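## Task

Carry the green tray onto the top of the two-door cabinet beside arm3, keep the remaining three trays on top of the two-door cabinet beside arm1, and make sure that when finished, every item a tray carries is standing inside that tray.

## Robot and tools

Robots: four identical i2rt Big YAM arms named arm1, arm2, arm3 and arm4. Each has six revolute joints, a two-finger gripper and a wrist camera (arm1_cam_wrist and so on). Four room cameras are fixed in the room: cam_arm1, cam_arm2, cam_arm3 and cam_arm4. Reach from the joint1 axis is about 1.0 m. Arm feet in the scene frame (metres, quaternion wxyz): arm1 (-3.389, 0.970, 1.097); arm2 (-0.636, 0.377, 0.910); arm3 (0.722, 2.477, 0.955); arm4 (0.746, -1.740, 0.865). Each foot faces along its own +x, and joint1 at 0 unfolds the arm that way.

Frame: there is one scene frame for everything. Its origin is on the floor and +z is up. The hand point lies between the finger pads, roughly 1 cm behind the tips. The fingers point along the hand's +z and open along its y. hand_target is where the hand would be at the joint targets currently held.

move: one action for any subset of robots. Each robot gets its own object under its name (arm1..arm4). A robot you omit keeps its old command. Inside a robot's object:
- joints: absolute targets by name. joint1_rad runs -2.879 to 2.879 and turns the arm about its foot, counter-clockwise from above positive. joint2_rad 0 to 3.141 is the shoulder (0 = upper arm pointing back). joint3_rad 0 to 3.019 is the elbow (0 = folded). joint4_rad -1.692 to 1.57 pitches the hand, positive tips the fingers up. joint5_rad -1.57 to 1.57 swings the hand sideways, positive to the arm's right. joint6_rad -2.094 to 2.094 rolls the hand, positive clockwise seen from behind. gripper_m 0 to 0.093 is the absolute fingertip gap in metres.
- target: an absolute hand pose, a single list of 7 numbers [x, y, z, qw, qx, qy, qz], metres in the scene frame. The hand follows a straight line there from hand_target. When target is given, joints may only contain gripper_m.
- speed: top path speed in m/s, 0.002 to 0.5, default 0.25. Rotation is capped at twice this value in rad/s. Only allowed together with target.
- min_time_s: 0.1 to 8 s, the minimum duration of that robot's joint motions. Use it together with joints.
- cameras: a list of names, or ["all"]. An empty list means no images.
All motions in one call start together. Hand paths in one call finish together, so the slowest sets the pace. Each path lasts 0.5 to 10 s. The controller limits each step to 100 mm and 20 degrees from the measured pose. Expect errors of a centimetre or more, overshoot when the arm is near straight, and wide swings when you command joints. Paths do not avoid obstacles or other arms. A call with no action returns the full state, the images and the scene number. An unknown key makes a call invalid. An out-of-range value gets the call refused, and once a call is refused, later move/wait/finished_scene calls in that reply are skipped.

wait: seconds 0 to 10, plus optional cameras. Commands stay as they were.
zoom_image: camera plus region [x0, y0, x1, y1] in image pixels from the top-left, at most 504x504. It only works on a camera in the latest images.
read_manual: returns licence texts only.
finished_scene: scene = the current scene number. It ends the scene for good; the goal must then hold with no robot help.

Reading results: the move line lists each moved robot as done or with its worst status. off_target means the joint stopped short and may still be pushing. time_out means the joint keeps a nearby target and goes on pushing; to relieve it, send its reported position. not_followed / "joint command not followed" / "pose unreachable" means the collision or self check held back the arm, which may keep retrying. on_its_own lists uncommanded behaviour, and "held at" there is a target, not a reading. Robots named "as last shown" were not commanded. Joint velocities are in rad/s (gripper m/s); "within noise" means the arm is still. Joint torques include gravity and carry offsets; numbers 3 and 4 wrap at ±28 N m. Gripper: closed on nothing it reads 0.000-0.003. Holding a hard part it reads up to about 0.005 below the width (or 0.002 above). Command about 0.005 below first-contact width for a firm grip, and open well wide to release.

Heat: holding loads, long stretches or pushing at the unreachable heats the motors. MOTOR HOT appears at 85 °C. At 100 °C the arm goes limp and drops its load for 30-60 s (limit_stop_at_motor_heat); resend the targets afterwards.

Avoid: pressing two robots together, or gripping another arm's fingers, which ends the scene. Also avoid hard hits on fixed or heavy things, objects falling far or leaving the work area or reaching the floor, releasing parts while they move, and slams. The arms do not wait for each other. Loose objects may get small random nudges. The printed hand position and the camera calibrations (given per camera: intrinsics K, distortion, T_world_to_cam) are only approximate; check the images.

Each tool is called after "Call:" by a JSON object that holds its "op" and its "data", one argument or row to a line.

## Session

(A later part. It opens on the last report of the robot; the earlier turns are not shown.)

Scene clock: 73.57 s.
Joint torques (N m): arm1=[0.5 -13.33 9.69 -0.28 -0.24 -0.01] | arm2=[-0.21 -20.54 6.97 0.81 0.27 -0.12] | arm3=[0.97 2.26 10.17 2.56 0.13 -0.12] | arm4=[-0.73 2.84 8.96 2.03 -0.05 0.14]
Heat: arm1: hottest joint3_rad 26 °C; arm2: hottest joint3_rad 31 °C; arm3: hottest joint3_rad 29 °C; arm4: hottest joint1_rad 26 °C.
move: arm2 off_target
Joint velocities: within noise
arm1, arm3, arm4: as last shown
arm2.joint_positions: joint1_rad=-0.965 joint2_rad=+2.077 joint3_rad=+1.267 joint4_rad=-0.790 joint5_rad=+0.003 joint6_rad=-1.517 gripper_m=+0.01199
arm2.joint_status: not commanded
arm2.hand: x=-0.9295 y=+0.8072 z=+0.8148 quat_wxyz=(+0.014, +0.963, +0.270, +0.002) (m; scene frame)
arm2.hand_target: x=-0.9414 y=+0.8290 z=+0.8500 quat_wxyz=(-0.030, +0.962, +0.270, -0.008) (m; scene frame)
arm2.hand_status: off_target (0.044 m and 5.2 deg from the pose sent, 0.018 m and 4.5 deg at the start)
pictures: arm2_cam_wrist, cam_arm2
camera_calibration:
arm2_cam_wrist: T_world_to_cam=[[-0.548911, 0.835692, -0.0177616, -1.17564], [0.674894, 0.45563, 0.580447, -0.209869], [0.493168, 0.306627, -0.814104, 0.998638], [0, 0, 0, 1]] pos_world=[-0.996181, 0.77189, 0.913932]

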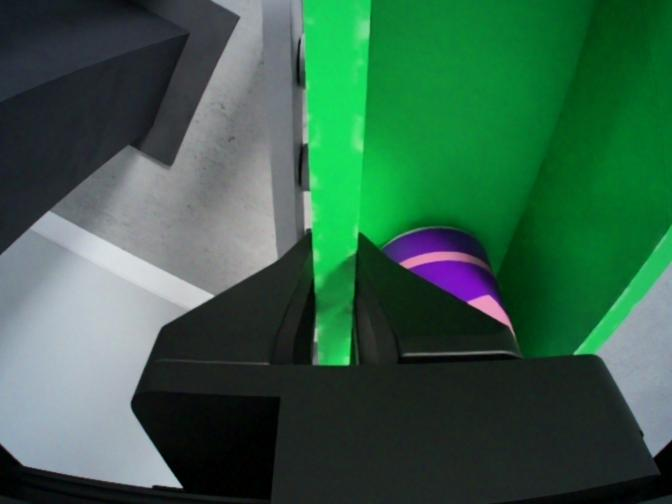

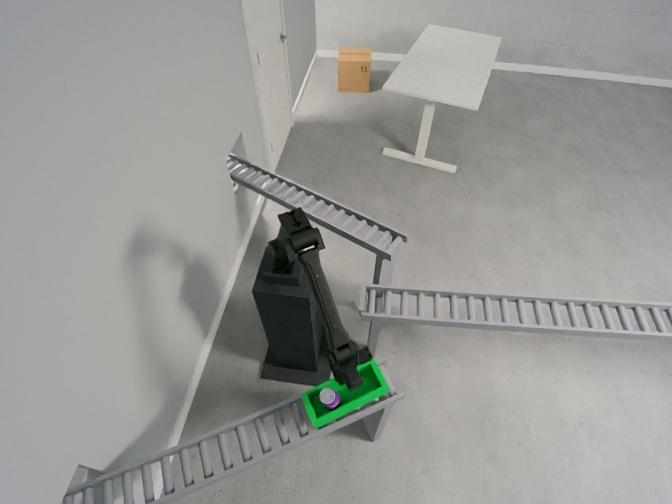

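Call:
{"op": "move", "data": {
  "arm2": {"target":[-0.940,0.824,0.805,-0.03,0.9624,0.2698,-0.008],"speed":0.1}
}}

Call:
{"op": "move", "data": {
  "arm2": {"target":[-0.937,0.819,0.775,-0.02,0.9627,0.2698,-0.005],"speed":0.08},
  "cameras": ["arm2_cam_wrist","cam_arm2"]
}}

Call:
{"op": "zoom_image", "data": {
  "camera": "cam_arm2",
  "region": [290, 300, 450, 460]
}}

Scene clock: 75.53 s.
Joint torques (N m): arm1=[0.5 -13.33 9.7 -0.28 -0.24 -0.01] | arm2=[-0.03 -18.67 6.48 0.96 0.27 -0.1] | arm3=[0.97 2.26 10.14 2.54 0.12 -0.13] | arm4=[-0.73 2.78 8.98 2.03 -0.05 0.13]
Heat: arm1: hottest joint3_rad 26 °C; arm2: hottest joint3_rad 31 °C; arm3: hottest joint3_rad 29 °C; arm4: hottest joint1_rad 26 °C.
move: arm2 off_target
Joint velocities: within noise
arm1, arm3, arm4: as last shown
arm2.joint_positions: joint1_rad=-0.965 joint2_rad=+2.123 joint3_rad=+1.238 joint4_rad=-0.691 joint5_rad=+0.003 joint6_rad=-1.517 gripper_m=+0.01199
arm2.joint_status: not commanded
arm2.hand: x=-0.9287 y=+0.8057 z=+0.7843 quat_wxyz=(+0.003, +0.963, +0.270, -0.002) (m; scene frame)
arm2.hand_target: x=-0.9397 y=+0.8234 z=+0.8052 quat_wxyz=(-0.030, +0.962, +0.270, -0.008) (m; scene frame)
arm2.hand_status: off_target (0.030 m and 3.8 deg from the pose sent, 0.022 m and 5.2 deg at the start)
pictures: none

Scene clock: 76.50 s.
Joint torques (N m): arm1=[0.5 -13.27 9.69 -0.27 -0.24 -0.01] | arm2=[0.03 -18.02 6.09 0.88 -0.08 -0.11] | arm3=[0.79 2.32 10.15 2.56 0.14 -0.12] | arm4=[-0.73 2.78 8.96 2.03 -0.05 0.14]
Heat: arm1: hottest joint3_rad 26 °C; arm2: hottest joint3_rad 31 °C; arm3: hottest joint3_rad 29 °C; arm4: hottest joint1_rad 26 °C.
move: arm2 off_target
Joint velocities: within noise
arm1, arm3, arm4: as last shown
arm2.joint_positions: joint1_rad=-0.965 joint2_rad=+2.171 joint3_rad=+1.238 joint4_rad=-0.650 joint5_rad=+0.012 joint6_rad=-1.515 gripper_m=+0.01199
arm2.joint_status: not commanded
arm2.hand: x=-0.9258 y=+0.8044 z=+0.7605 quat_wxyz=(+0.005, +0.963, +0.269, +0.004) (m; scene frame)
arm2.hand_target: x=-0.9368 y=+0.8185 z=+0.7752 quat_wxyz=(-0.020, +0.963, +0.270, -0.005) (m; scene frame)
arm2.hand_status: off_target (0.023 m and 3.0 deg from the pose sent, 0.018 m and 2.6 deg at the start)
pictures: arm2_cam_wrist, cam_arm2
camera_calibration:
arm2_cam_wrist: T_world_to_cam=[[-0.547028, 0.837114, -0.0000131734, -1.18508], [0.677126, 0.442489, 0.587966, -0.17262], [0.492201, 0.321625, -0.808886, 0.936591], [0, 0, 0, 1]] pos_world=[-0.992377, 0.767199, 0.859074]

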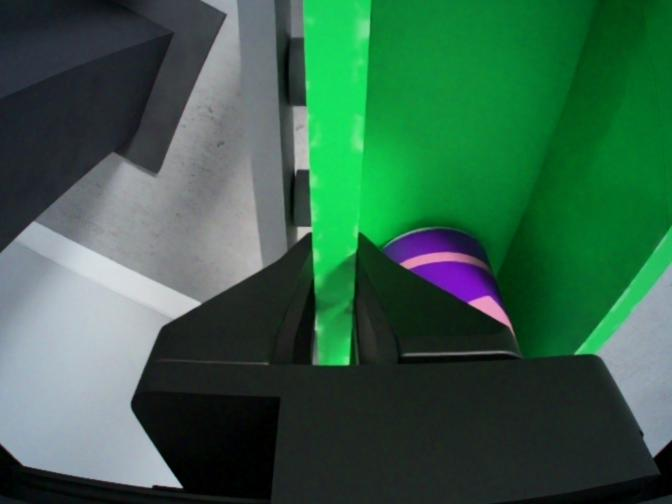

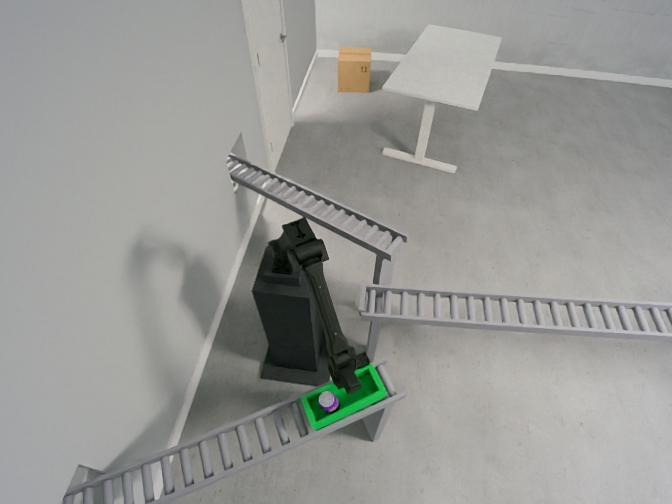

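Scaled by 3.150 from the camera's 672x504 image, which has a finer 960x720 frame.

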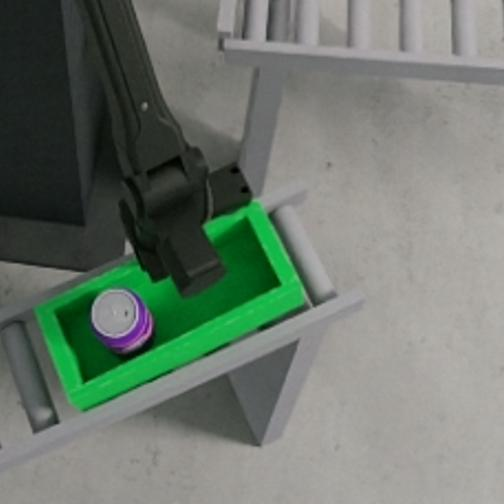

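Call:
{"op": "move", "data": {
  "arm2": {"joints":{"gripper_m":0.034}}
}}

Call:
{"op": "move", "data": {
  "arm2": {"target":[-0.937,0.82,0.96,0,0.9627,0.2706,0],"speed":0.3},
  "arm3": {"joints":{"joint1_rad":-1.4,"joint2_rad":1.7,"joint3_rad":1.3,"joint4_rad":-1.15,"joint5_rad":0,"joint6_rad":1.7,"gripper_m":0.036},"min_time_s":3},
  "cameras": ["cam_arm2","arm3_cam_wrist"]
}}

Scene clock: 78.70 s.
Joint torques (N m): arm1=[0.5 -13.27 9.7 -0.27 -0.24 -0.01] | arm2=[0.03 -17.73 6.16 0.69 -0.09 -0.11] | arm3=[0.91 2.26 10.13 2.51 0.13 -0.12] | arm4=[-0.73 2.78 8.96 2.02 -0.05 0.13]
Heat: arm1: hottest joint3_rad 26 °C; arm2: hottest joint3_rad 31 °C; arm3: hottest joint3_rad 29 °C; arm4: hottest joint1_rad 26 °C.
move: arm2 done
Joint velocities: within noise
arm1, arm3, arm4: as last shown
arm2.joint_positions: joint1_rad=-0.965 joint2_rad=+2.166 joint3_rad=+1.238 joint4_rad=-0.644 joint5_rad=+0.012 joint6_rad=-1.515 gripper_m=+0.03388
arm2.joint_status: all done
arm2.hand: x=-0.9274 y=+0.8067 z=+0.7628 quat_wxyz=(-0.001, +0.963, +0.269, +0.002) (m; scene frame)
arm2.hand_target: x=-0.9368 y=+0.8186 z=+0.7753 quat_wxyz=(-0.020, +0.963, +0.270, -0.005) (m; scene frame)
arm2.hand_status: not commanded
pictures: none

Scene clock: 82.43 s.
Joint torques (N m): arm1=[0.5 -13.33 9.69 -0.28 -0.24 -0.01] | arm2=[0.09 -14.92 10.62 0.05 -0.14 -0.13] | arm3=[1.49 -13.33 9.74 0.81 0.08 0.05] | arm4=[-0.73 2.84 8.96 2.03 -0.05 0.14]
Heat: arm1: hottest joint3_rad 26 °C; arm2: hottest joint3_rad 31 °C; arm3: hottest joint3_rad 29 °C; arm4: hottest joint1_rad 26 °C.
move: arm2 off_target; arm3 done
Joint velocities: within noise
arm1, arm4: as last shown
arm2.joint_positions: joint1_rad=-0.965 joint2_rad=+1.860 joint3_rad=+1.337 joint4_rad=-1.085 joint5_rad=+0.011 joint6_rad=-1.515 gripper_m=+0.03395
arm2.joint_status: not commanded
arm2.hand: x=-0.9249 y=+0.8052 z=+0.9463 quat_wxyz=(+0.017, +0.963, +0.269, +0.007) (m; scene frame)
arm2.hand_target: x=-0.9366 y=+0.8193 z=+0.9602 quat_wxyz=(+0.000, +0.963, +0.271, +0.000) (m; scene frame)
arm2.hand_status: off_target (0.024 m and 2.1 deg from the pose sent, 0.198 m and 0.4 deg at the start)
arm3.joint_positions: joint1_rad=-1.407 joint2_rad=+1.701 joint3_rad=+1.290 joint4_rad=-1.162 joint5_rad=+0.002 joint6_rad=+1.688 gripper_m=+0.03608
arm3.joint_status: all done
arm3.hand: x=+1.0443 y=+2.1119 z=+1.0582 quat_wxyz=(-0.003, -0.954, -0.300, -0.006) (m; scene frame)
arm3.hand_target: x=+1.0517 y=+2.1092 z=+1.0623 quat_wxyz=(-0.013, -0.954, -0.298, -0.012) (m; scene frame)
arm3.hand_status: not commanded
pictures: arm3_cam_wrist, cam_arm2
camera_calibration:
arm3_cam_wrist: T_world_to_cam=[[-0.581673, 0.813423, -0.000281513, -1.112], [0.652247, 0.466624, 0.597358, -2.29626], [0.486036, 0.347283, -0.801975, -0.263867], [0, 0, 0, 1]] pos_world=[0.979156, 2.06766, 1.15976]

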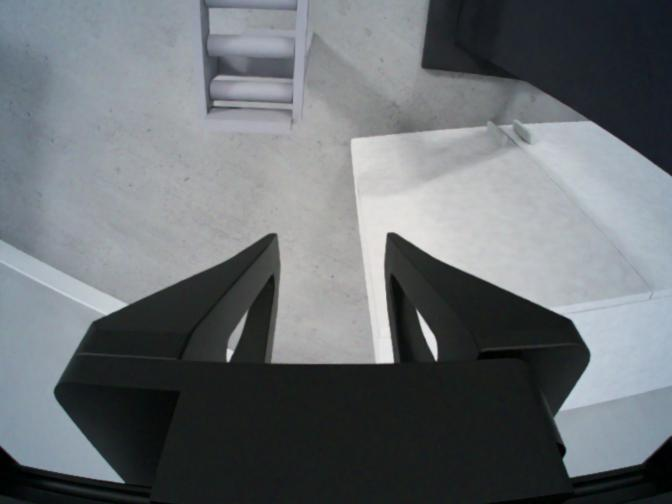

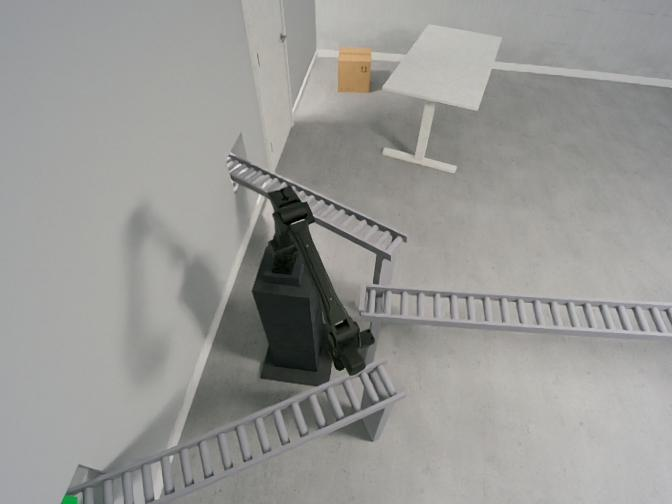

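Call:
{"op": "move", "data": {
  "arm3": {"target":[1.045,2.05,0.80,0,0.9627,0.2706,0],"speed":0.25}
}}

Call:
{"op": "wait", "data": {
  "seconds": 7,
  "cameras": ["cam_arm3","arm3_cam_wrist"]
}}

Scene clock: 84.83 s.
Joint torques (N m): arm1=[0.5 -13.27 9.69 -0.27 -0.24 -0.01] | arm2=[0.09 -14.92 10.62 0.05 -0.14 -0.12] | arm3=[0.56 -16.44 8.12 0.68 0.22 -0.18] | arm4=[-0.73 2.78 8.96 2.03 -0.05 0.14]
Heat: arm1: hottest joint3_rad 26 °C; arm2: hottest joint3_rad 31 °C; arm3: hottest joint3_rad 29 °C; arm4: hottest joint1_rad 26 °C.
move: arm3 off_target
Joint velocities: within noise
arm1, arm2, arm4: as last shown
arm3.joint_positions: joint1_rad=-1.478 joint2_rad=+2.220 joint3_rad=+1.270 joint4_rad=-0.671 joint5_rad=+0.010 joint6_rad=+1.683 gripper_m=+0.03608
arm3.joint_status: not commanded
arm3.hand: x=+1.0370 y=+2.0675 z=+0.7940 quat_wxyz=(+0.018, -0.963, -0.269, +0.007) (m; scene frame)
arm3.hand_target: x=+1.0448 y=+2.0503 z=+0.8005 quat_wxyz=(+0.000, -0.963, -0.271, +0.000) (m; scene frame)
arm3.hand_status: off_target (0.020 m and 2.2 deg from the pose sent, 0.265 m and 3.6 deg at the start)
pictures: none

Scene clock: 91.83 s.
Joint torques (N m): arm1=[0.44 -13.33 9.69 -0.28 -0.24 -0.01] | arm2=[0.03 -14.97 10.62 0.03 -0.14 -0.12] | arm3=[0.73 -16.44 8.13 0.65 0.21 -0.15] | arm4=[-0.73 2.84 8.96 2.03 -0.05 0.14]
Heat: arm1: hottest joint3_rad 27 °C; arm2: hottest joint3_rad 32 °C; arm3: hottest joint3_rad 29 °C; arm4: hottest joint1_rad 26 °C.
Joint velocities: within noise
arm1.joint_positions: joint1_rad=+1.790 joint2_rad=+2.026 joint3_rad=+1.354 joint4_rad=-0.914 joint5_rad=+0.009 joint6_rad=-1.486 gripper_m=+0.03396
arm1.joint_status: not commanded
arm1.hand: x=-3.3450 y=+0.4266 z=+1.0609 quat_wxyz=(-0.001, +0.001, +1.000, -0.001) (m; scene frame)
arm1.hand_target: x=-3.3400 y=+0.4202 z=+1.0599 quat_wxyz=(+0.000, +0.000, +1.000, +0.000) (m; scene frame)
arm1.hand_status: not commanded
arm2.joint_positions: joint1_rad=-0.965 joint2_rad=+1.860 joint3_rad=+1.337 joint4_rad=-1.085 joint5_rad=+0.011 joint6_rad=-1.515 gripper_m=+0.03395
arm2.joint_status: not commanded
arm2.hand: x=-0.9249 y=+0.8052 z=+0.9463 quat_wxyz=(+0.017, +0.963, +0.269, +0.007) (m; scene frame)
arm2.hand_target: x=-0.9366 y=+0.8193 z=+0.9602 quat_wxyz=(+0.000, +0.963, +0.271, +0.000) (m; scene frame)
arm2.hand_status: not commanded
arm3.joint_positions: joint1_rad=-1.478 joint2_rad=+2.220 joint3_rad=+1.270 joint4_rad=-0.671 joint5_rad=+0.010 joint6_rad=+1.683 gripper_m=+0.03608
arm3.joint_status: not commanded
arm3.hand: x=+1.0370 y=+2.0675 z=+0.7940 quat_wxyz=(+0.018, -0.963, -0.269, +0.007) (m; scene frame)
arm3.hand_target: x=+1.0448 y=+2.0503 z=+0.8005 quat_wxyz=(+0.000, -0.963, -0.271, +0.000) (m; scene frame)
arm3.hand_status: off_target (0.020 m and 2.2 deg from the pose sent, 0.265 m and 3.6 deg at the start)
arm4.joint_positions: joint1_rad=-0.546 joint2_rad=+0.615 joint3_rad=+1.544 joint4_rad=-1.256 joint5_rad=-0.261 joint6_rad=-0.380 gripper_m=+0.09396
arm4.joint_status: not commanded
arm4.hand: x=+0.8806 y=-1.9065 z=+1.4980 quat_wxyz=(-0.502, -0.207, -0.782, +0.305) (m; scene frame)
arm4.hand_target: x=+0.8787 y=-1.9029 z=+1.5072 quat_wxyz=(-0.508, -0.204, -0.776, +0.312) (m; scene frame)
arm4.hand_status: not commanded
wait: 7.00 s; at rest by 0.27 s
pictures: arm3_cam_wrist, cam_arm3
camera_calibration:
arm3_cam_wrist: T_world_to_cam=[[-0.526528, 0.848786, 0.0482796, -1.24912], [0.702734, 0.40256, 0.586609, -2.02429], [0.47847, 0.342794, -0.80843, -0.434417], [0, 0, 0, 1]] pos_world=[0.972694, 2.02405, 0.896577]

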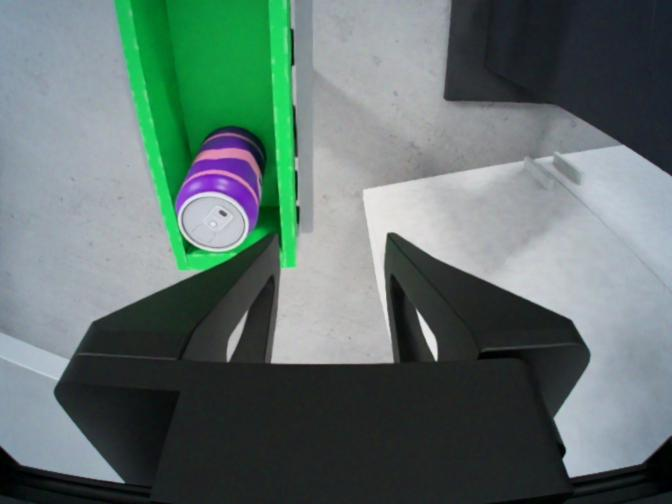

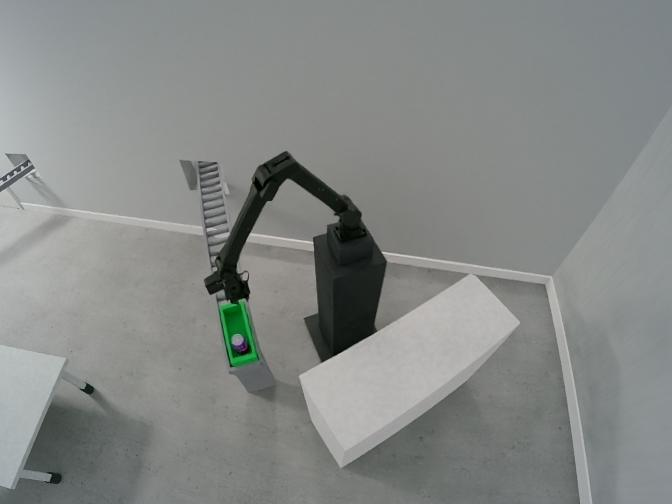

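Call:
{"op": "move", "data": {
  "arm3": {"target":[1.075,2.043,0.71,0,0.9627,0.2706,0],"speed":0.2},
  "cameras": ["arm3_cam_wrist"]
}}

Scene clock: 93.90 s.
Joint torques (N m): arm1=[0.5 -13.33 9.69 -0.28 -0.24 -0.01] | arm2=[0.03 -14.92 10.62 0.02 -0.14 -0.12] | arm3=[1.38 -17.79 7.13 0.66 0.18 0.06] | arm4=[-0.73 2.84 8.96 2.02 -0.05 0.13]
Heat: arm1: hottest joint3_rad 27 °C; arm2: hottest joint3_rad 32 °C; arm3: hottest joint3_rad 29 °C; arm4: hottest joint1_rad 26 °C.
move: arm3 off_target
Joint velocities: within noise
arm1, arm2, arm4: as last shown
arm3.joint_positions: joint1_rad=-1.458 joint2_rad=+2.448 joint3_rad=+1.410 joint4_rad=-0.581 joint5_rad=+0.010 joint6_rad=+1.693 gripper_m=+0.03608
arm3.joint_status: not commanded
arm3.hand: x=+1.0614 y=+2.0546 z=+0.7052 quat_wxyz=(+0.017, -0.962, -0.273, +0.006) (m; scene frame)
arm3.hand_target: x=+1.0747 y=+2.0433 z=+0.7105 quat_wxyz=(+0.000, -0.963, -0.271, +0.000) (m; scene frame)
arm3.hand_status: off_target (0.019 m and 2.1 deg from the pose sent, 0.095 m and 2.3 deg at the start)
pictures: arm3_cam_wrist
camera_calibration:
arm3_cam_wrist: T_world_to_cam=[[-0.534278, 0.844072, 0.0457118, -1.20142], [0.698446, 0.410346, 0.586335, -1.99544], [0.476151, 0.345193, -0.808778, -0.515764], [0, 0, 0, 1]] pos_world=[0.997401, 2.01094, 0.807778]

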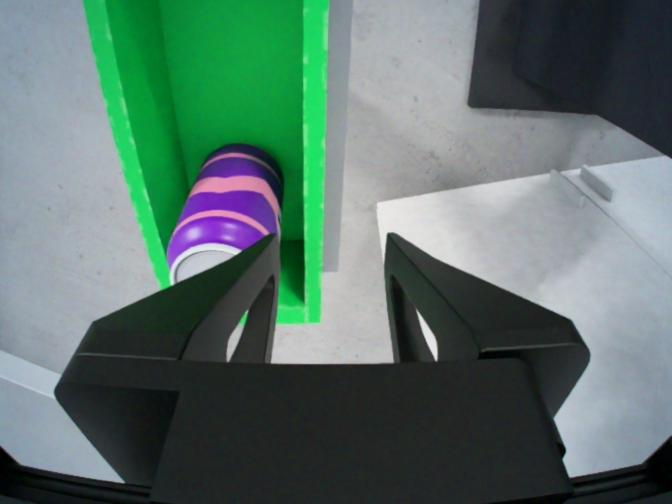

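Call:
{"op": "move", "data": {
  "arm3": {"target":[1.072,2.031,0.65,0,0.9627,0.2706,0],"speed":0.15},
  "cameras": ["arm3_cam_wrist"]
}}

Scene clock: 95.70 s.
Joint torques (N m): arm1=[0.5 -13.27 9.7 -0.28 -0.24 -0.01] | arm2=[0.09 -14.92 10.62 0.03 -0.14 -0.12] | arm3=[0.44 -18.08 6.64 0.66 0.21 -0.12] | arm4=[-0.73 2.84 8.96 2.03 -0.05 0.14]
Heat: arm1: hottest joint3_rad 27 °C; arm2: hottest joint3_rad 32 °C; arm3: hottest joint3_rad 29 °C; arm4: hottest joint1_rad 26 °C.
move: arm3 off_target
Joint velocities: within noise
arm1, arm2, arm4: as last shown
arm3.joint_positions: joint1_rad=-1.462 joint2_rad=+2.590 joint3_rad=+1.504 joint4_rad=-0.529 joint5_rad=+0.010 joint6_rad=+1.693 gripper_m=+0.03608
arm3.joint_status: not commanded
arm3.hand: x=+1.0662 y=+2.0468 z=+0.6471 quat_wxyz=(+0.015, -0.962, -0.272, +0.006) (m; scene frame)
arm3.hand_target: x=+1.0717 y=+2.0312 z=+0.6504 quat_wxyz=(+0.000, -0.963, -0.271, +0.000) (m; scene frame)
arm3.hand_status: off_target (0.017 m and 1.9 deg from the pose sent, 0.061 m and 2.1 deg at the start)
pictures: arm3_cam_wrist
camera_calibration:
arm3_cam_wrist: T_world_to_cam=[[-0.531465, 0.846039, 0.0419904, -1.19423], [0.698449, 0.409627, 0.586835, -1.96033], [0.479285, 0.34121, -0.808617, -0.557689], [0, 0, 0, 1]] pos_world=[1.00179, 2.00366, 0.749578]

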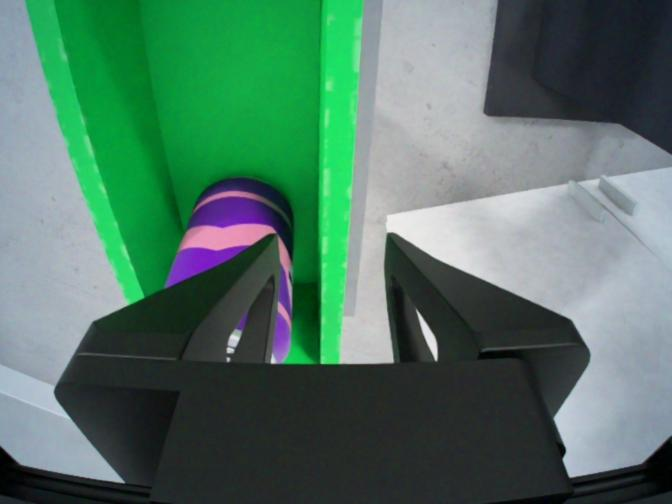

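Call:
{"op": "move", "data": {
  "arm3": {"target":[1.062,2.026,0.618,0,0.9627,0.2706,0],"speed":0.12,"joints":{"gripper_m":0.03}},
  "cameras": ["arm3_cam_wrist"]
}}

Scene clock: 98.93 s.
Joint torques (N m): arm1=[0.5 -13.33 9.7 -0.28 -0.24 -0.01] | arm2=[0.09 -14.97 10.62 0.03 -0.14 -0.12] | arm3=[0.85 -17.85 6.42 0.72 0.2 -0.17] | arm4=[-0.73 2.84 8.96 2.03 -0.05 0.14]
Heat: arm1: hottest joint3_rad 27 °C; arm2: hottest joint3_rad 33 °C; arm3: hottest joint3_rad 29 °C; arm4: hottest joint1_rad 26 °C.
move: arm3 off_target
Joint velocities: within noise
arm1, arm2, arm4: as last shown
arm3.joint_positions: joint1_rad=-1.484 joint2_rad=+2.655 joint3_rad=+1.541 joint4_rad=-0.496 joint5_rad=+0.010 joint6_rad=+1.678 gripper_m=+0.03008
arm3.joint_status: all done
arm3.hand: x=+1.0571 y=+2.0393 z=+0.6183 quat_wxyz=(+0.013, -0.963, -0.268, +0.004) (m; scene frame)
arm3.hand_target: x=+1.0619 y=+2.0262 z=+0.6184 quat_wxyz=(+0.000, -0.963, -0.271, +0.000) (m; scene frame)
arm3.hand_status: off_target (0.014 m and 1.6 deg from the pose sent, 0.036 m and 1.9 deg at the start)
pictures: arm3_cam_wrist
camera_calibration:
arm3_cam_wrist: T_world_to_cam=[[-0.526073, 0.849619, 0.037357, -1.2016], [0.699048, 0.406989, 0.587956, -1.93], [0.484335, 0.335422, -0.80803, -0.567881], [0, 0, 0, 1]] pos_world=[0.992074, 1.99687, 0.720777]

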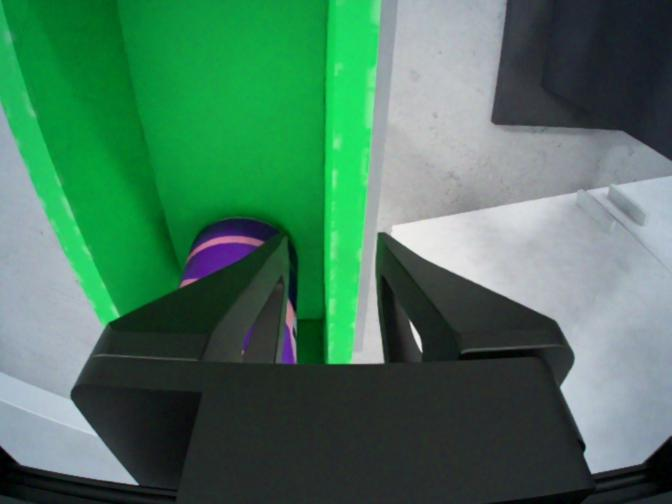

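Call:
{"op": "move", "data": {
  "arm3": {"target":[1.061,2.032,0.593,0,0.9627,0.2706,0],"speed":0.1},
  "cameras": ["arm3_cam_wrist"]
}}

Scene clock: 100.13 s.
Joint torques (N m): arm1=[0.5 -13.33 9.7 -0.28 -0.24 -0.01] | arm2=[0.03 -14.92 10.62 0.03 -0.14 -0.12] | arm3=[0.97 -16.32 6.45 1.01 0.19 -0.13] | arm4=[-0.73 2.84 8.98 2.03 -0.05 0.14]
Heat: arm1: hottest joint3_rad 27 °C; arm2: hottest joint3_rad 33 °C; arm3: hottest joint3_rad 29 °C; arm4: hottest joint1_rad 26 °C.
move: arm3 off_target
Joint velocities: within noise
arm1, arm2, arm4: as last shown
arm3.joint_positions: joint1_rad=-1.484 joint2_rad=+2.684 joint3_rad=+1.558 joint4_rad=-0.468 joint5_rad=+0.011 joint6_rad=+1.678 gripper_m=+0.03008
arm3.joint_status: not commanded
arm3.hand: x=+1.0595 y=+2.0363 z=+0.6061 quat_wxyz=(+0.005, -0.963, -0.268, +0.001) (m; scene frame)
arm3.hand_target: x=+1.0608 y=+2.0324 z=+0.5935 quat_wxyz=(+0.000, -0.963, -0.271, +0.000) (m; scene frame)
arm3.hand_status: off_target (0.014 m and 0.7 deg from the pose sent, 0.027 m and 1.6 deg at the start)
pictures: arm3_cam_wrist
camera_calibration:
arm3_cam_wrist: T_world_to_cam=[[-0.526163, 0.850142, 0.0202823, -1.18795], [0.693257, 0.415008, 0.589205, -1.93416], [0.49249, 0.324079, -0.807729, -0.563723], [0, 0, 0, 1]] pos_world=[0.993445, 1.99531, 0.708377]

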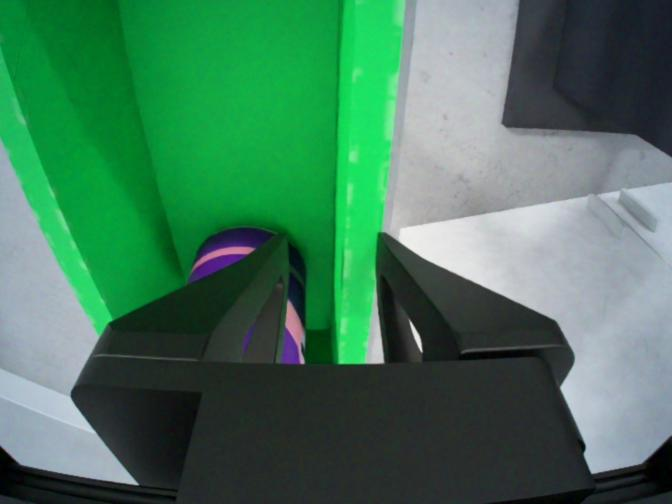

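Call:
{"op": "move", "data": {
  "arm3": {"target":[1.056,2.041,0.625,0,0.9627,0.2706,0],"speed":0.1}
}}

Call:
{"op": "move", "data": {
  "arm3": {"target":[1.056,2.042,0.60,0,0.9627,0.2706,0],"speed":0.1},
  "cameras": ["arm3_cam_wrist"]
}}

Scene clock: 101.67 s.
Joint torques (N m): arm1=[0.56 -13.33 9.69 -0.28 -0.24 -0.01] | arm2=[0.03 -14.92 10.62 0.02 -0.14 -0.12] | arm3=[1.26 -19.66 3.92 0.5 0.18 -0.1] | arm4=[-0.73 2.78 8.96 2.02 -0.05 0.14]
Heat: arm1: hottest joint3_rad 27 °C; arm2: hottest joint3_rad 33 °C; arm3: hottest joint3_rad 29 °C; arm4: hottest joint1_rad 26 °C.
move: arm3 off_target
Joint velocities: within noise
arm1, arm2, arm4: as last shown
arm3.joint_positions: joint1_rad=-1.484 joint2_rad=+2.651 joint3_rad=+1.500 joint4_rad=-0.458 joint5_rad=+0.011 joint6_rad=+1.678 gripper_m=+0.03008
arm3.joint_status: not commanded
arm3.hand: x=+1.0493 y=+2.0495 z=+0.6138 quat_wxyz=(+0.012, -0.963, -0.268, +0.004) (m; scene frame)
arm3.hand_target: x=+1.0561 y=+2.0410 z=+0.6250 quat_wxyz=(+0.000, -0.963, -0.271, +0.000) (m; scene frame)
arm3.hand_status: off_target (0.016 m and 1.5 deg from the pose sent, 0.020 m and 0.7 deg at the start)
pictures: none

Scene clock: 102.80 s.
Joint torques (N m): arm1=[0.5 -13.33 9.68 -0.28 -0.24 -0.01] | arm2=[0.03 -14.97 10.62 0.02 -0.14 -0.12] | arm3=[1.14 -17.2 5.89 0.72 0.19 -0.1] | arm4=[-0.73 2.78 8.96 2.03 -0.05 0.14]
Heat: arm1: hottest joint3_rad 27 °C; arm2: hottest joint3_rad 33 °C; arm3: hottest joint3_rad 29 °C; arm4: hottest joint1_rad 26 °C.
move: arm3 off_target
Joint velocities: within noise
arm1, arm2, arm4: as last shown
arm3.joint_positions: joint1_rad=-1.484 joint2_rad=+2.675 joint3_rad=+1.509 joint4_rad=-0.440 joint5_rad=+0.011 joint6_rad=+1.678 gripper_m=+0.03008
arm3.joint_status: not commanded
arm3.hand: x=+1.0487 y=+2.0506 z=+0.6029 quat_wxyz=(+0.011, -0.963, -0.268, +0.004) (m; scene frame)
arm3.hand_target: x=+1.0559 y=+2.0423 z=+0.6003 quat_wxyz=(+0.000, -0.963, -0.271, +0.000) (m; scene frame)
arm3.hand_status: off_target (0.012 m and 1.3 deg from the pose sent, 0.017 m and 1.5 deg at the start)
pictures: arm3_cam_wrist
camera_calibration:
arm3_cam_wrist: T_world_to_cam=[[-0.526153, 0.849773, 0.0323885, -1.21228], [0.69746, 0.409429, 0.588148, -1.92304], [0.486531, 0.332045, -0.808105, -0.575441], [0, 0, 0, 1]] pos_world=[0.983366, 2.00859, 0.705277]

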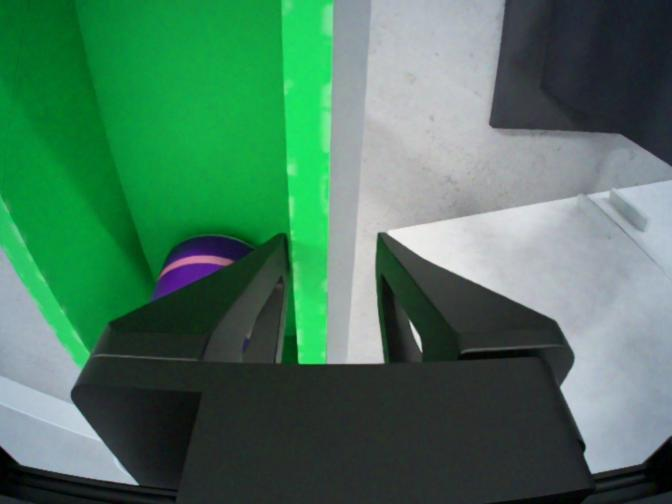

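Call:
{"op": "move", "data": {
  "arm3": {"target":[1.059,2.034,0.625,0,0.9627,0.2706,0],"speed":0.1,"joints":{"gripper_m":0.036}}
}}

Call:
{"op": "move", "data": {
  "arm3": {"target":[1.060,2.036,0.595,0,0.9627,0.2706,0],"speed":0.1},
  "cameras": ["arm3_cam_wrist"]
}}

Scene clock: 104.37 s.
Joint torques (N m): arm1=[0.5 -13.27 9.72 -0.28 -0.24 -0.01] | arm2=[0.03 -14.92 10.62 0.03 -0.14 -0.12] | arm3=[1.08 -19.72 5.33 -0.28 0.19 -0.13] | arm4=[-0.73 2.78 8.96 2.03 -0.05 0.14]
Heat: arm1: hottest joint3_rad 27 °C; arm2: hottest joint3_rad 33 °C; arm3: hottest joint3_rad 29 °C; arm4: hottest joint1_rad 26 °C.
move: arm3 off_target
Joint velocities: within noise
arm1, arm2, arm4: as last shown
arm3.joint_positions: joint1_rad=-1.484 joint2_rad=+2.659 joint3_rad=+1.509 joint4_rad=-0.459 joint5_rad=+0.011 joint6_rad=+1.678 gripper_m=+0.03592
arm3.joint_status: all done
arm3.hand: x=+1.0503 y=+2.0482 z=+0.6111 quat_wxyz=(+0.012, -0.963, -0.268, +0.004) (m; scene frame)
arm3.hand_target: x=+1.0589 y=+2.0342 z=+0.6251 quat_wxyz=(+0.000, -0.963, -0.271, +0.000) (m; scene frame)
arm3.hand_status: off_target (0.022 m and 1.5 deg from the pose sent, 0.029 m and 1.3 deg at the start)
pictures: none

Scene clock: 105.57 s.
Joint torques (N m): arm1=[0.5 -13.33 9.7 -0.28 -0.24 -0.01] | arm2=[0.09 -14.92 10.62 0.02 -0.15 -0.12] | arm3=[1.14 -17.44 6.13 0.66 0.19 -0.11] | arm4=[-0.73 2.84 8.98 2.03 -0.05 0.14]
Heat: arm1: hottest joint3_rad 27 °C; arm2: hottest joint3_rad 33 °C; arm3: hottest joint3_rad 28 °C; arm4: hottest joint1_rad 26 °C.
move: arm3 off_target
Joint velocities: within noise
arm1.joint_positions: joint1_rad=+1.790 joint2_rad=+2.026 joint3_rad=+1.354 joint4_rad=-0.914 joint5_rad=+0.009 joint6_rad=-1.486 gripper_m=+0.03396
arm1.joint_status: not commanded
arm1.hand: x=-3.3450 y=+0.4266 z=+1.0609 quat_wxyz=(-0.001, +0.001, +1.000, -0.001) (m; scene frame)
arm1.hand_target: x=-3.3400 y=+0.4202 z=+1.0599 quat_wxyz=(+0.000, +0.000, +1.000, +0.000) (m; scene frame)
arm1.hand_status: not commanded
arm2.joint_positions: joint1_rad=-0.965 joint2_rad=+1.860 joint3_rad=+1.337 joint4_rad=-1.085 joint5_rad=+0.011 joint6_rad=-1.515 gripper_m=+0.03395
arm2.joint_status: not commanded
arm2.hand: x=-0.9249 y=+0.8052 z=+0.9463 quat_wxyz=(+0.017, +0.963, +0.269, +0.007) (m; scene frame)
arm2.hand_target: x=-0.9366 y=+0.8193 z=+0.9602 quat_wxyz=(+0.000, +0.963, +0.271, +0.000) (m; scene frame)
arm2.hand_status: not commanded
arm3.joint_positions: joint1_rad=-1.484 joint2_rad=+2.697 joint3_rad=+1.545 joint4_rad=-0.454 joint5_rad=+0.011 joint6_rad=+1.678 gripper_m=+0.03592
arm3.joint_status: not commanded
arm3.hand: x=+1.0530 y=+2.0450 z=+0.5970 quat_wxyz=(+0.011, -0.963, -0.268, +0.004) (m; scene frame)
arm3.hand_target: x=+1.0600 y=+2.0361 z=+0.5953 quat_wxyz=(+0.000, -0.963, -0.271, +0.000) (m; scene frame)
arm3.hand_status: off_target (0.012 m and 1.3 deg from the pose sent, 0.022 m and 1.5 deg at the start)
arm4.joint_positions: joint1_rad=-0.546 joint2_rad=+0.615 joint3_rad=+1.544 joint4_rad=-1.256 joint5_rad=-0.261 joint6_rad=-0.380 gripper_m=+0.09396
arm4.joint_status: not commanded
arm4.hand: x=+0.8806 y=-1.9065 z=+1.4980 quat_wxyz=(-0.502, -0.207, -0.782, +0.305) (m; scene frame)
arm4.hand_target: x=+0.8787 y=-1.9029 z=+1.5072 quat_wxyz=(-0.508, -0.204, -0.776, +0.312) (m; scene frame)
arm4.hand_status: not commanded
pictures: arm3_cam_wrist
camera_calibration:
arm3_cam_wrist: T_world_to_cam=[[-0.526153, 0.849773, 0.0323885, -1.20502], [0.69746, 0.409429, 0.588148, -1.92034], [0.486531, 0.332045, -0.808105, -0.58049], [0, 0, 0, 1]] pos_world=[0.987766, 2.00299, 0.699377]

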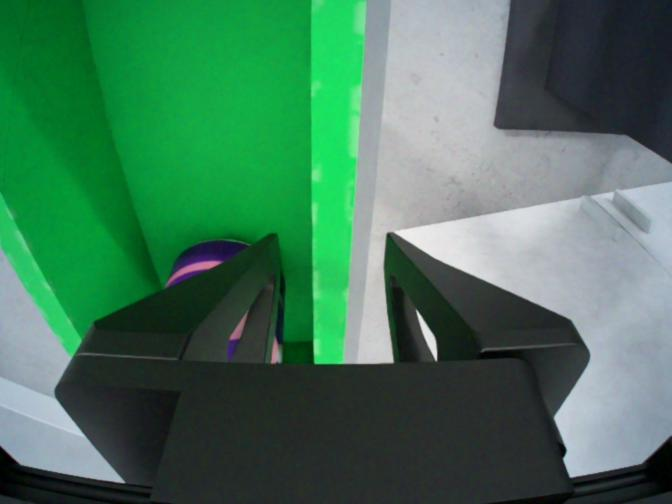

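Call:
{"op": "move", "data": {
  "arm3": {"target":[1.060,2.037,0.583,0,0.9627,0.2706,0],"speed":0.1}
}}

Call:
{"op": "move", "data": {
  "arm3": {"joints":{"gripper_m":0.0}}
}}

Call:
{"op": "move", "data": {
  "arm3": {"target":[1.058,2.04,0.69,0,0.9627,0.2706,0],"speed":0.08},
  "cameras": ["arm3_cam_wrist","cam_arm3"]
}}

Call:
{"op": "zoom_image", "data": {
  "camera": "cam_arm3",
  "region": [170, 250, 330, 410]
}}

Scene clock: 106.97 s.
Joint torques (N m): arm1=[0.5 -13.33 9.7 -0.28 -0.24 -0.01] | arm2=[0.03 -14.92 10.62 0.03 -0.14 -0.12] | arm3=[1.26 -17.44 6.09 0.73 0.18 -0.1] | arm4=[-0.73 2.78 8.96 2.03 -0.05 0.14]
Heat: arm1: hottest joint3_rad 27 °C; arm2: hottest joint3_rad 33 °C; arm3: hottest joint3_rad 28 °C; arm4: hottest joint1_rad 26 °C.
move: arm3 off_target
Joint velocities: within noise
arm1, arm2, arm4: as last shown
arm3.joint_positions: joint1_rad=-1.484 joint2_rad=+2.722 joint3_rad=+1.561 joint4_rad=-0.445 joint5_rad=+0.011 joint6_rad=+1.678 gripper_m=+0.03592
arm3.joint_status: not commanded
arm3.hand: x=+1.0529 y=+2.0454 z=+0.5863 quat_wxyz=(+0.011, -0.963, -0.268, +0.004) (m; scene frame)
arm3.hand_target: x=+1.0600 y=+2.0372 z=+0.5833 quat_wxyz=(+0.000, -0.963, -0.271, +0.000) (m; scene frame)
arm3.hand_status: off_target (0.011 m and 1.3 deg from the pose sent, 0.018 m and 1.3 deg at the start)
pictures: none

Scene clock: 107.57 s.
Joint torques (N m): arm1=[0.56 -13.33 9.7 -0.28 -0.24 -0.01] | arm2=[0.03 -14.92 10.62 0.03 -0.14 -0.12] | arm3=[1.32 -17.38 5.98 0.59 0.11 -0.15] | arm4=[-0.73 2.78 8.96 2.03 -0.05 0.14]
Heat: arm1: hottest joint3_rad 27 °C; arm2: hottest joint3_rad 33 °C; arm3: hottest joint3_rad 28 °C; arm4: hottest joint1_rad 26 °C.
move: arm3 off_target
Joint velocities: within noise
arm1, arm2, arm4: as last shown
arm3.joint_positions: joint1_rad=-1.485 joint2_rad=+2.720 joint3_rad=+1.562 joint4_rad=-0.442 joint5_rad=+0.013 joint6_rad=+1.683 gripper_m=+0.01129
arm3.joint_status: gripper_m off_target (ended at +0.01132, target +0.00000)
arm3.hand: x=+1.0535 y=+2.0432 z=+0.5872 quat_wxyz=(+0.008, -0.964, -0.265, +0.004) (m; scene frame)
arm3.hand_target: x=+1.0598 y=+2.0371 z=+0.5834 quat_wxyz=(+0.000, -0.963, -0.270, +0.000) (m; scene frame)
arm3.hand_status: not commanded
pictures: none

Scene clock: 109.87 s.
Joint torques (N m): arm1=[0.5 -13.27 9.69 -0.27 -0.25 -0.01] | arm2=[0.09 -14.92 10.62 0.03 -0.14 -0.12] | arm3=[1.44 -22.07 5.37 -0.09 -0.12 -0.2] | arm4=[-0.73 2.84 8.96 2.03 -0.05 0.14]
Heat: arm1: hottest joint3_rad 27 °C; arm2: hottest joint3_rad 33 °C; arm3: hottest joint3_rad 28 °C; arm4: hottest joint3_rad 27 °C.
move: arm3 off_target
Joint velocities: within noise
arm1, arm2, arm4: as last shown
arm3.joint_positions: joint1_rad=-1.485 joint2_rad=+2.544 joint3_rad=+1.407 joint4_rad=-0.518 joint5_rad=+0.020 joint6_rad=+1.691 gripper_m=+0.01129
arm3.joint_status: not commanded
arm3.hand: x=+1.0341 y=+2.0654 z=+0.6548 quat_wxyz=(+0.032, -0.964, -0.262, +0.017) (m; scene frame)
arm3.hand_target: x=+1.0572 y=+2.0410 z=+0.6895 quat_wxyz=(+0.000, -0.963, -0.271, +0.000) (m; scene frame)
arm3.hand_status: off_target (0.050 m and 4.3 deg from the pose sent, 0.103 m and 1.2 deg at the start)
pictures: arm3_cam_wrist, cam_arm3
camera_calibration:
arm3_cam_wrist: T_world_to_cam=[[-0.513154, 0.854466, 0.0810017, -1.28916], [0.724574, 0.380684, 0.574518, -1.90919], [0.46007, 0.353508, -0.814474, -0.544154], [0, 0, 0, 1]] pos_world=[0.972162, 2.0207, 0.75809]

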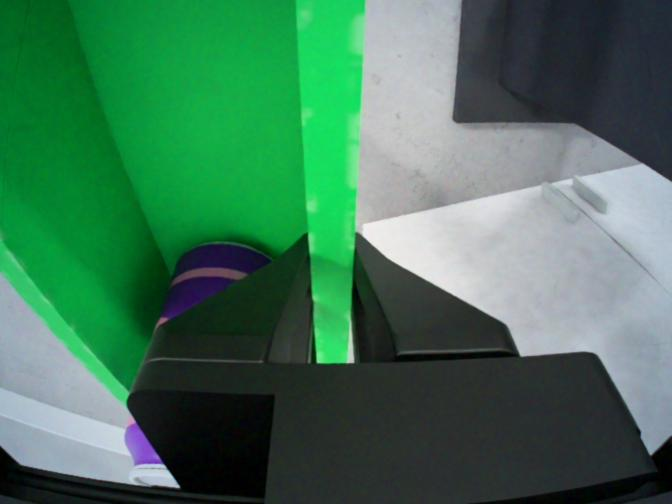

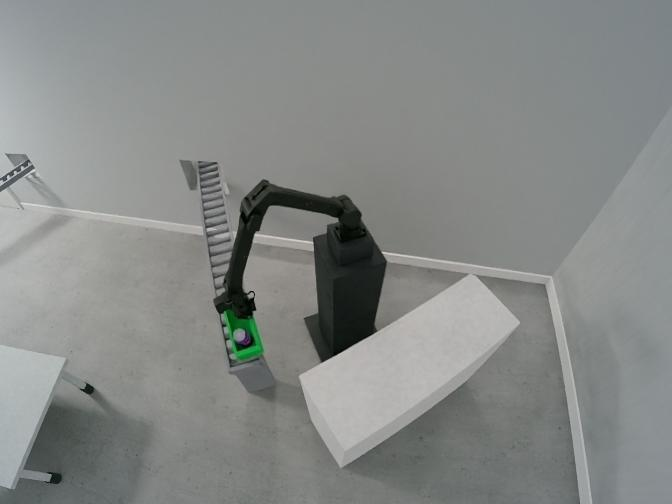

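Scaled by 3.150 from the camera's 672x504 image, which has a finer 960x720 frame.

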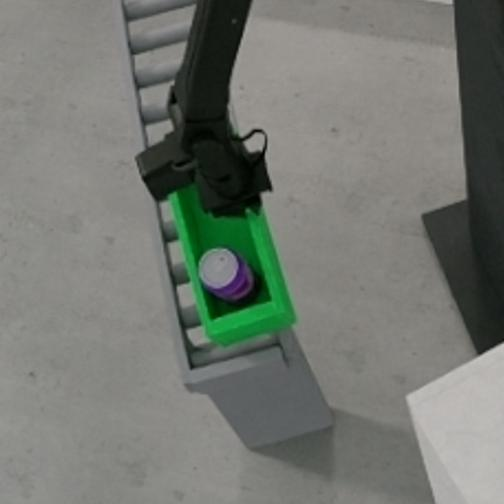

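Call:
{"op": "move", "data": {
  "arm3": {"target":[1.03,2.085,0.90,0.02,0.9624,0.2698,0.006],"speed":0.13},
  "cameras": ["arm3_cam_wrist"]
}}

Call:
{"op": "move", "data": {
  "arm3": {"target":[1.00,2.11,1.12,0,0.9627,0.2706,0],"speed":0.13},
  "cameras": ["arm3_cam_wrist","cam_arm3"]
}}

Scene clock: 112.97 s.
Joint torques (N m): arm1=[0.5 -13.33 9.7 -0.28 -0.24 -0.01] | arm2=[0.09 -14.92 10.62 0.03 -0.14 -0.12] | arm3=[1.79 -18.43 8.01 0.08 -0.03 -0.03] | arm4=[-0.73 2.78 8.96 2.03 -0.05 0.14]
Heat: arm1: hottest joint3_rad 27 °C; arm2: hottest joint3_rad 33 °C; arm3: hottest joint3_rad 28 °C; arm4: hottest joint3_rad 27 °C.
move: arm3 off_target
Joint velocities: within noise
arm1, arm2, arm4: as last shown
arm3.joint_positions: joint1_rad=-1.473 joint2_rad=+1.996 joint3_rad=+1.125 joint4_rad=-0.743 joint5_rad=+0.021 joint6_rad=+1.691 gripper_m=+0.01129
arm3.joint_status: not commanded
arm3.hand: x=+1.0121 y=+2.0988 z=+0.8685 quat_wxyz=(+0.012, -0.963, -0.267, +0.010) (m; scene frame)
arm3.hand_target: x=+1.0295 y=+2.0857 z=+0.8996 quat_wxyz=(-0.020, -0.963, -0.270, -0.006) (m; scene frame)
arm3.hand_status: off_target (0.039 m and 4.2 deg from the pose sent, 0.246 m and 6.6 deg at the start)
pictures: arm3_cam_wrist
camera_calibration:
arm3_cam_wrist: T_world_to_cam=[[-0.523983, 0.850832, 0.0390723, -1.29133], [0.706089, 0.408274, 0.578576, -2.07152], [0.476319, 0.330753, -0.814692, -0.340241], [0, 0, 0, 1]] pos_world=[0.948103, 2.05699, 0.971795]

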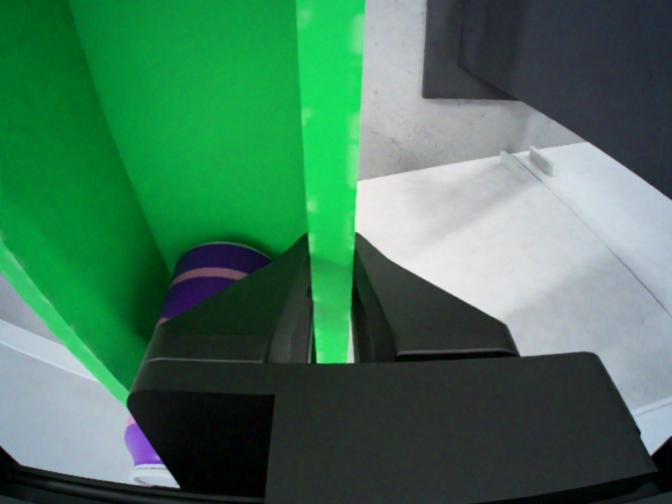

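Scene clock: 115.53 s.
Joint torques (N m): arm1=[0.5 -13.27 9.69 -0.29 -0.24 -0.01] | arm2=[0.09 -14.92 10.62 0.03 -0.14 -0.12] | arm3=[0.79 -15.38 15.31 -0.35 -0.14 -0.15] | arm4=[-0.73 2.84 8.96 2.03 -0.04 0.14]
Heat: arm1: hottest joint3_rad 27 °C; arm2: hottest joint3_rad 33 °C; arm3: hottest joint3_rad 28 °C; arm4: hottest joint3_rad 27 °C.
move: arm3 off_target
Joint velocities: within noise
arm1, arm2, arm4: as last shown
arm3.joint_positions: joint1_rad=-1.473 joint2_rad=+1.627 joint3_rad=+1.234 joint4_rad=-1.307 joint5_rad=+0.021 joint6_rad=+1.691 gripper_m=+0.01129
arm3.joint_status: not commanded
arm3.hand: x=+0.9822 y=+2.1335 z=+1.0730 quat_wxyz=(+0.052, -0.962, -0.268, +0.027) (m; scene frame)
arm3.hand_target: x=+0.9978 y=+2.1128 z=+1.1203 quat_wxyz=(+0.000, -0.963, -0.271, +0.000) (m; scene frame)
arm3.hand_status: off_target (0.056 m and 6.7 deg from the pose sent, 0.252 m and 1.9 deg at the start)
pictures: arm3_cam_wrist, cam_arm3
camera_calibration:
arm3_cam_wrist: T_world_to_cam=[[-0.520515, 0.844684, 0.124797, -1.42677], [0.736114, 0.36986, 0.566869, -2.11774], [0.432667, 0.386928, -0.814301, -0.248253], [0, 0, 0, 1]] pos_world=[0.923657, 2.08449, 1.17638]

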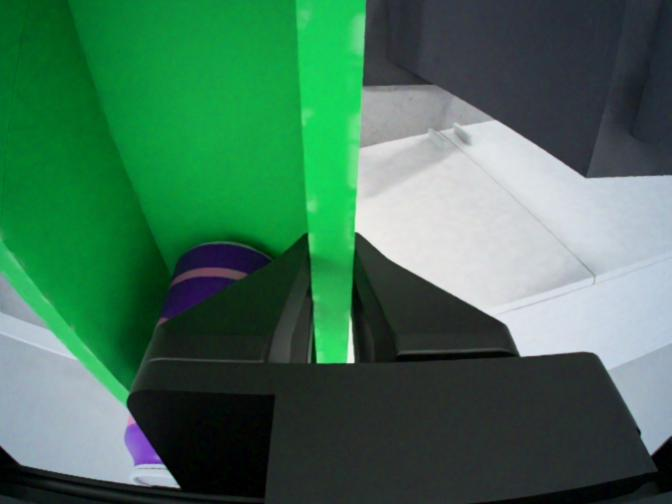

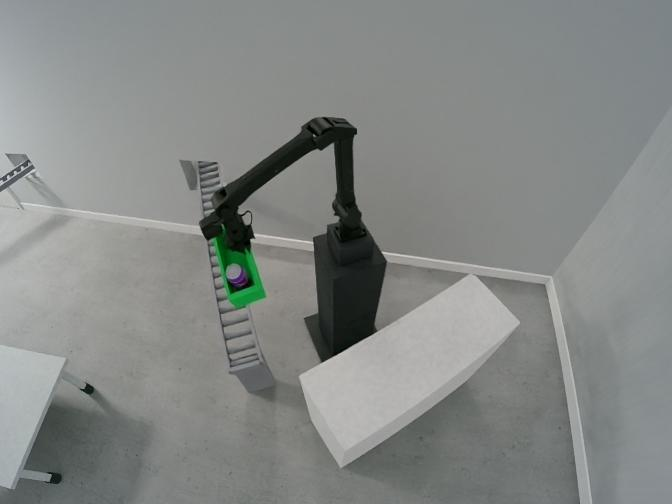

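Call:
{"op": "move", "data": {
  "arm3": {"joints":{"joint1_rad":0.06,"joint6_rad":1.42},"min_time_s":4.5}
}}

Call:
{"op": "move", "data": {
  "arm3": {"target":[1.125,2.78,1.02,0,0.391,0.920,0],"speed":0.13},
  "cameras": ["arm3_cam_wrist","cam_arm3"]
}}

Call:
{"op": "zoom_image", "data": {
  "camera": "cam_arm3",
  "region": [290, 220, 530, 460]
}}

Scene clock: 121.07 s.
Joint torques (N m): arm1=[0.5 -13.33 9.7 -0.28 -0.24 -0.01] | arm2=[0.09 -14.92 10.61 0.03 -0.14 -0.13] | arm3=[0.56 -15.56 15.25 -0.2 -0.02 -0.19] | arm4=[-0.73 2.84 8.98 2.03 -0.05 0.14]
Heat: arm1: hottest joint3_rad 27 °C; arm2: hottest joint3_rad 34 °C; arm3: hottest joint3_rad 30 °C; arm4: hottest joint3_rad 27 °C.
move: arm3 done
Joint velocities: within noise
arm1, arm2, arm4: as last shown
arm3.joint_positions: joint1_rad=+0.062 joint2_rad=+1.627 joint3_rad=+1.236 joint4_rad=-1.309 joint5_rad=+0.019 joint6_rad=+1.434 gripper_m=+0.01128
arm3.joint_status: all done
arm3.hand: x=+1.0730 y=+2.7268 z=+1.0736 quat_wxyz=(+0.017, -0.393, -0.918, +0.058) (m; scene frame)
arm3.hand_target: x=+1.0934 y=+2.7425 z=+1.1204 quat_wxyz=(-0.011, -0.388, -0.922, +0.006) (m; scene frame)
arm3.hand_status: not commanded
pictures: none

Scene clock: 122.70 s.
Joint torques (N m): arm1=[0.5 -13.33 9.72 -0.28 -0.24 -0.01] | arm2=[0.03 -14.92 10.62 0.03 -0.14 -0.12] | arm3=[1.26 -16.21 13.12 0.64 -0.18 0.01] | arm4=[-0.73 2.78 8.98 2.04 -0.05 0.14]
Heat: arm1: hottest joint3_rad 27 °C; arm2: hottest joint3_rad 34 °C; arm3: hottest joint3_rad 30 °C; arm4: hottest joint3_rad 27 °C.
move: arm3 off_target
Joint velocities: within noise
arm1, arm2, arm4: as last shown
arm3.joint_positions: joint1_rad=+0.069 joint2_rad=+1.814 joint3_rad=+1.236 joint4_rad=-1.110 joint5_rad=-0.003 joint6_rad=+1.437 gripper_m=+0.01128
arm3.joint_status: not commanded
arm3.hand: x=+1.1006 y=+2.7545 z=+0.9876 quat_wxyz=(+0.023, -0.391, -0.919, +0.048) (m; scene frame)
arm3.hand_target: x=+1.1231 y=+2.7785 z=+1.0214 quat_wxyz=(+0.000, -0.391, -0.920, +0.000) (m; scene frame)
arm3.hand_status: off_target (0.048 m and 6.1 deg from the pose sent, 0.092 m and 7.0 deg at the start)
pictures: arm3_cam_wrist, cam_arm3
camera_calibration:
arm3_cam_wrist: T_world_to_cam=[[-0.708099, -0.696669, 0.115101, 2.58262], [-0.515171, 0.621188, 0.590529, -1.72479], [-0.482903, 0.358856, -0.798766, 0.460292], [0, 0, 0, 1]] pos_world=[1.16247, 2.70547, 1.08894]

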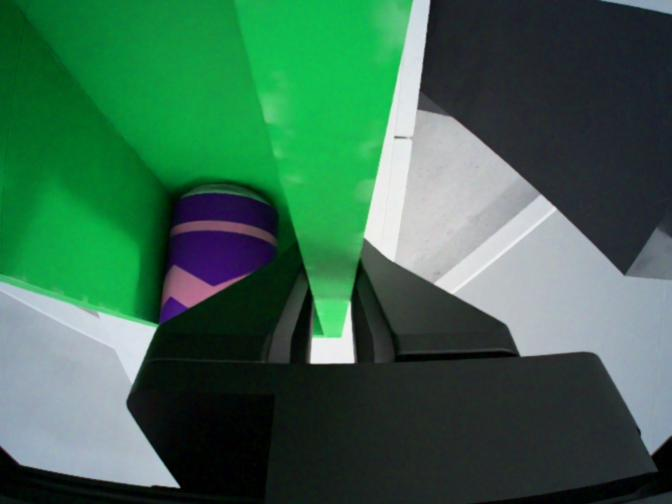

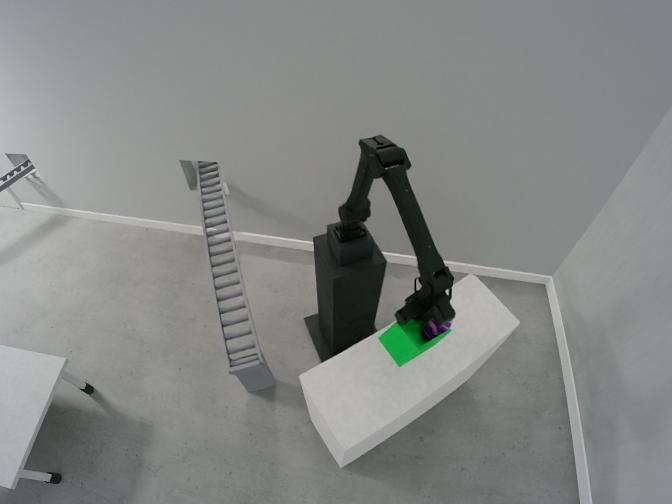

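Scaled by 2.100 from the camera's 672x504 image, which has a finer 960x720 frame.

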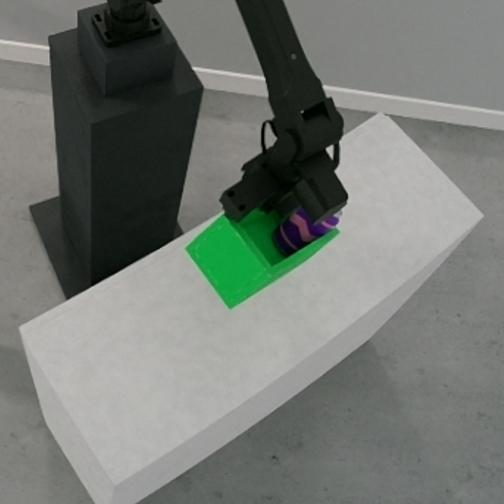

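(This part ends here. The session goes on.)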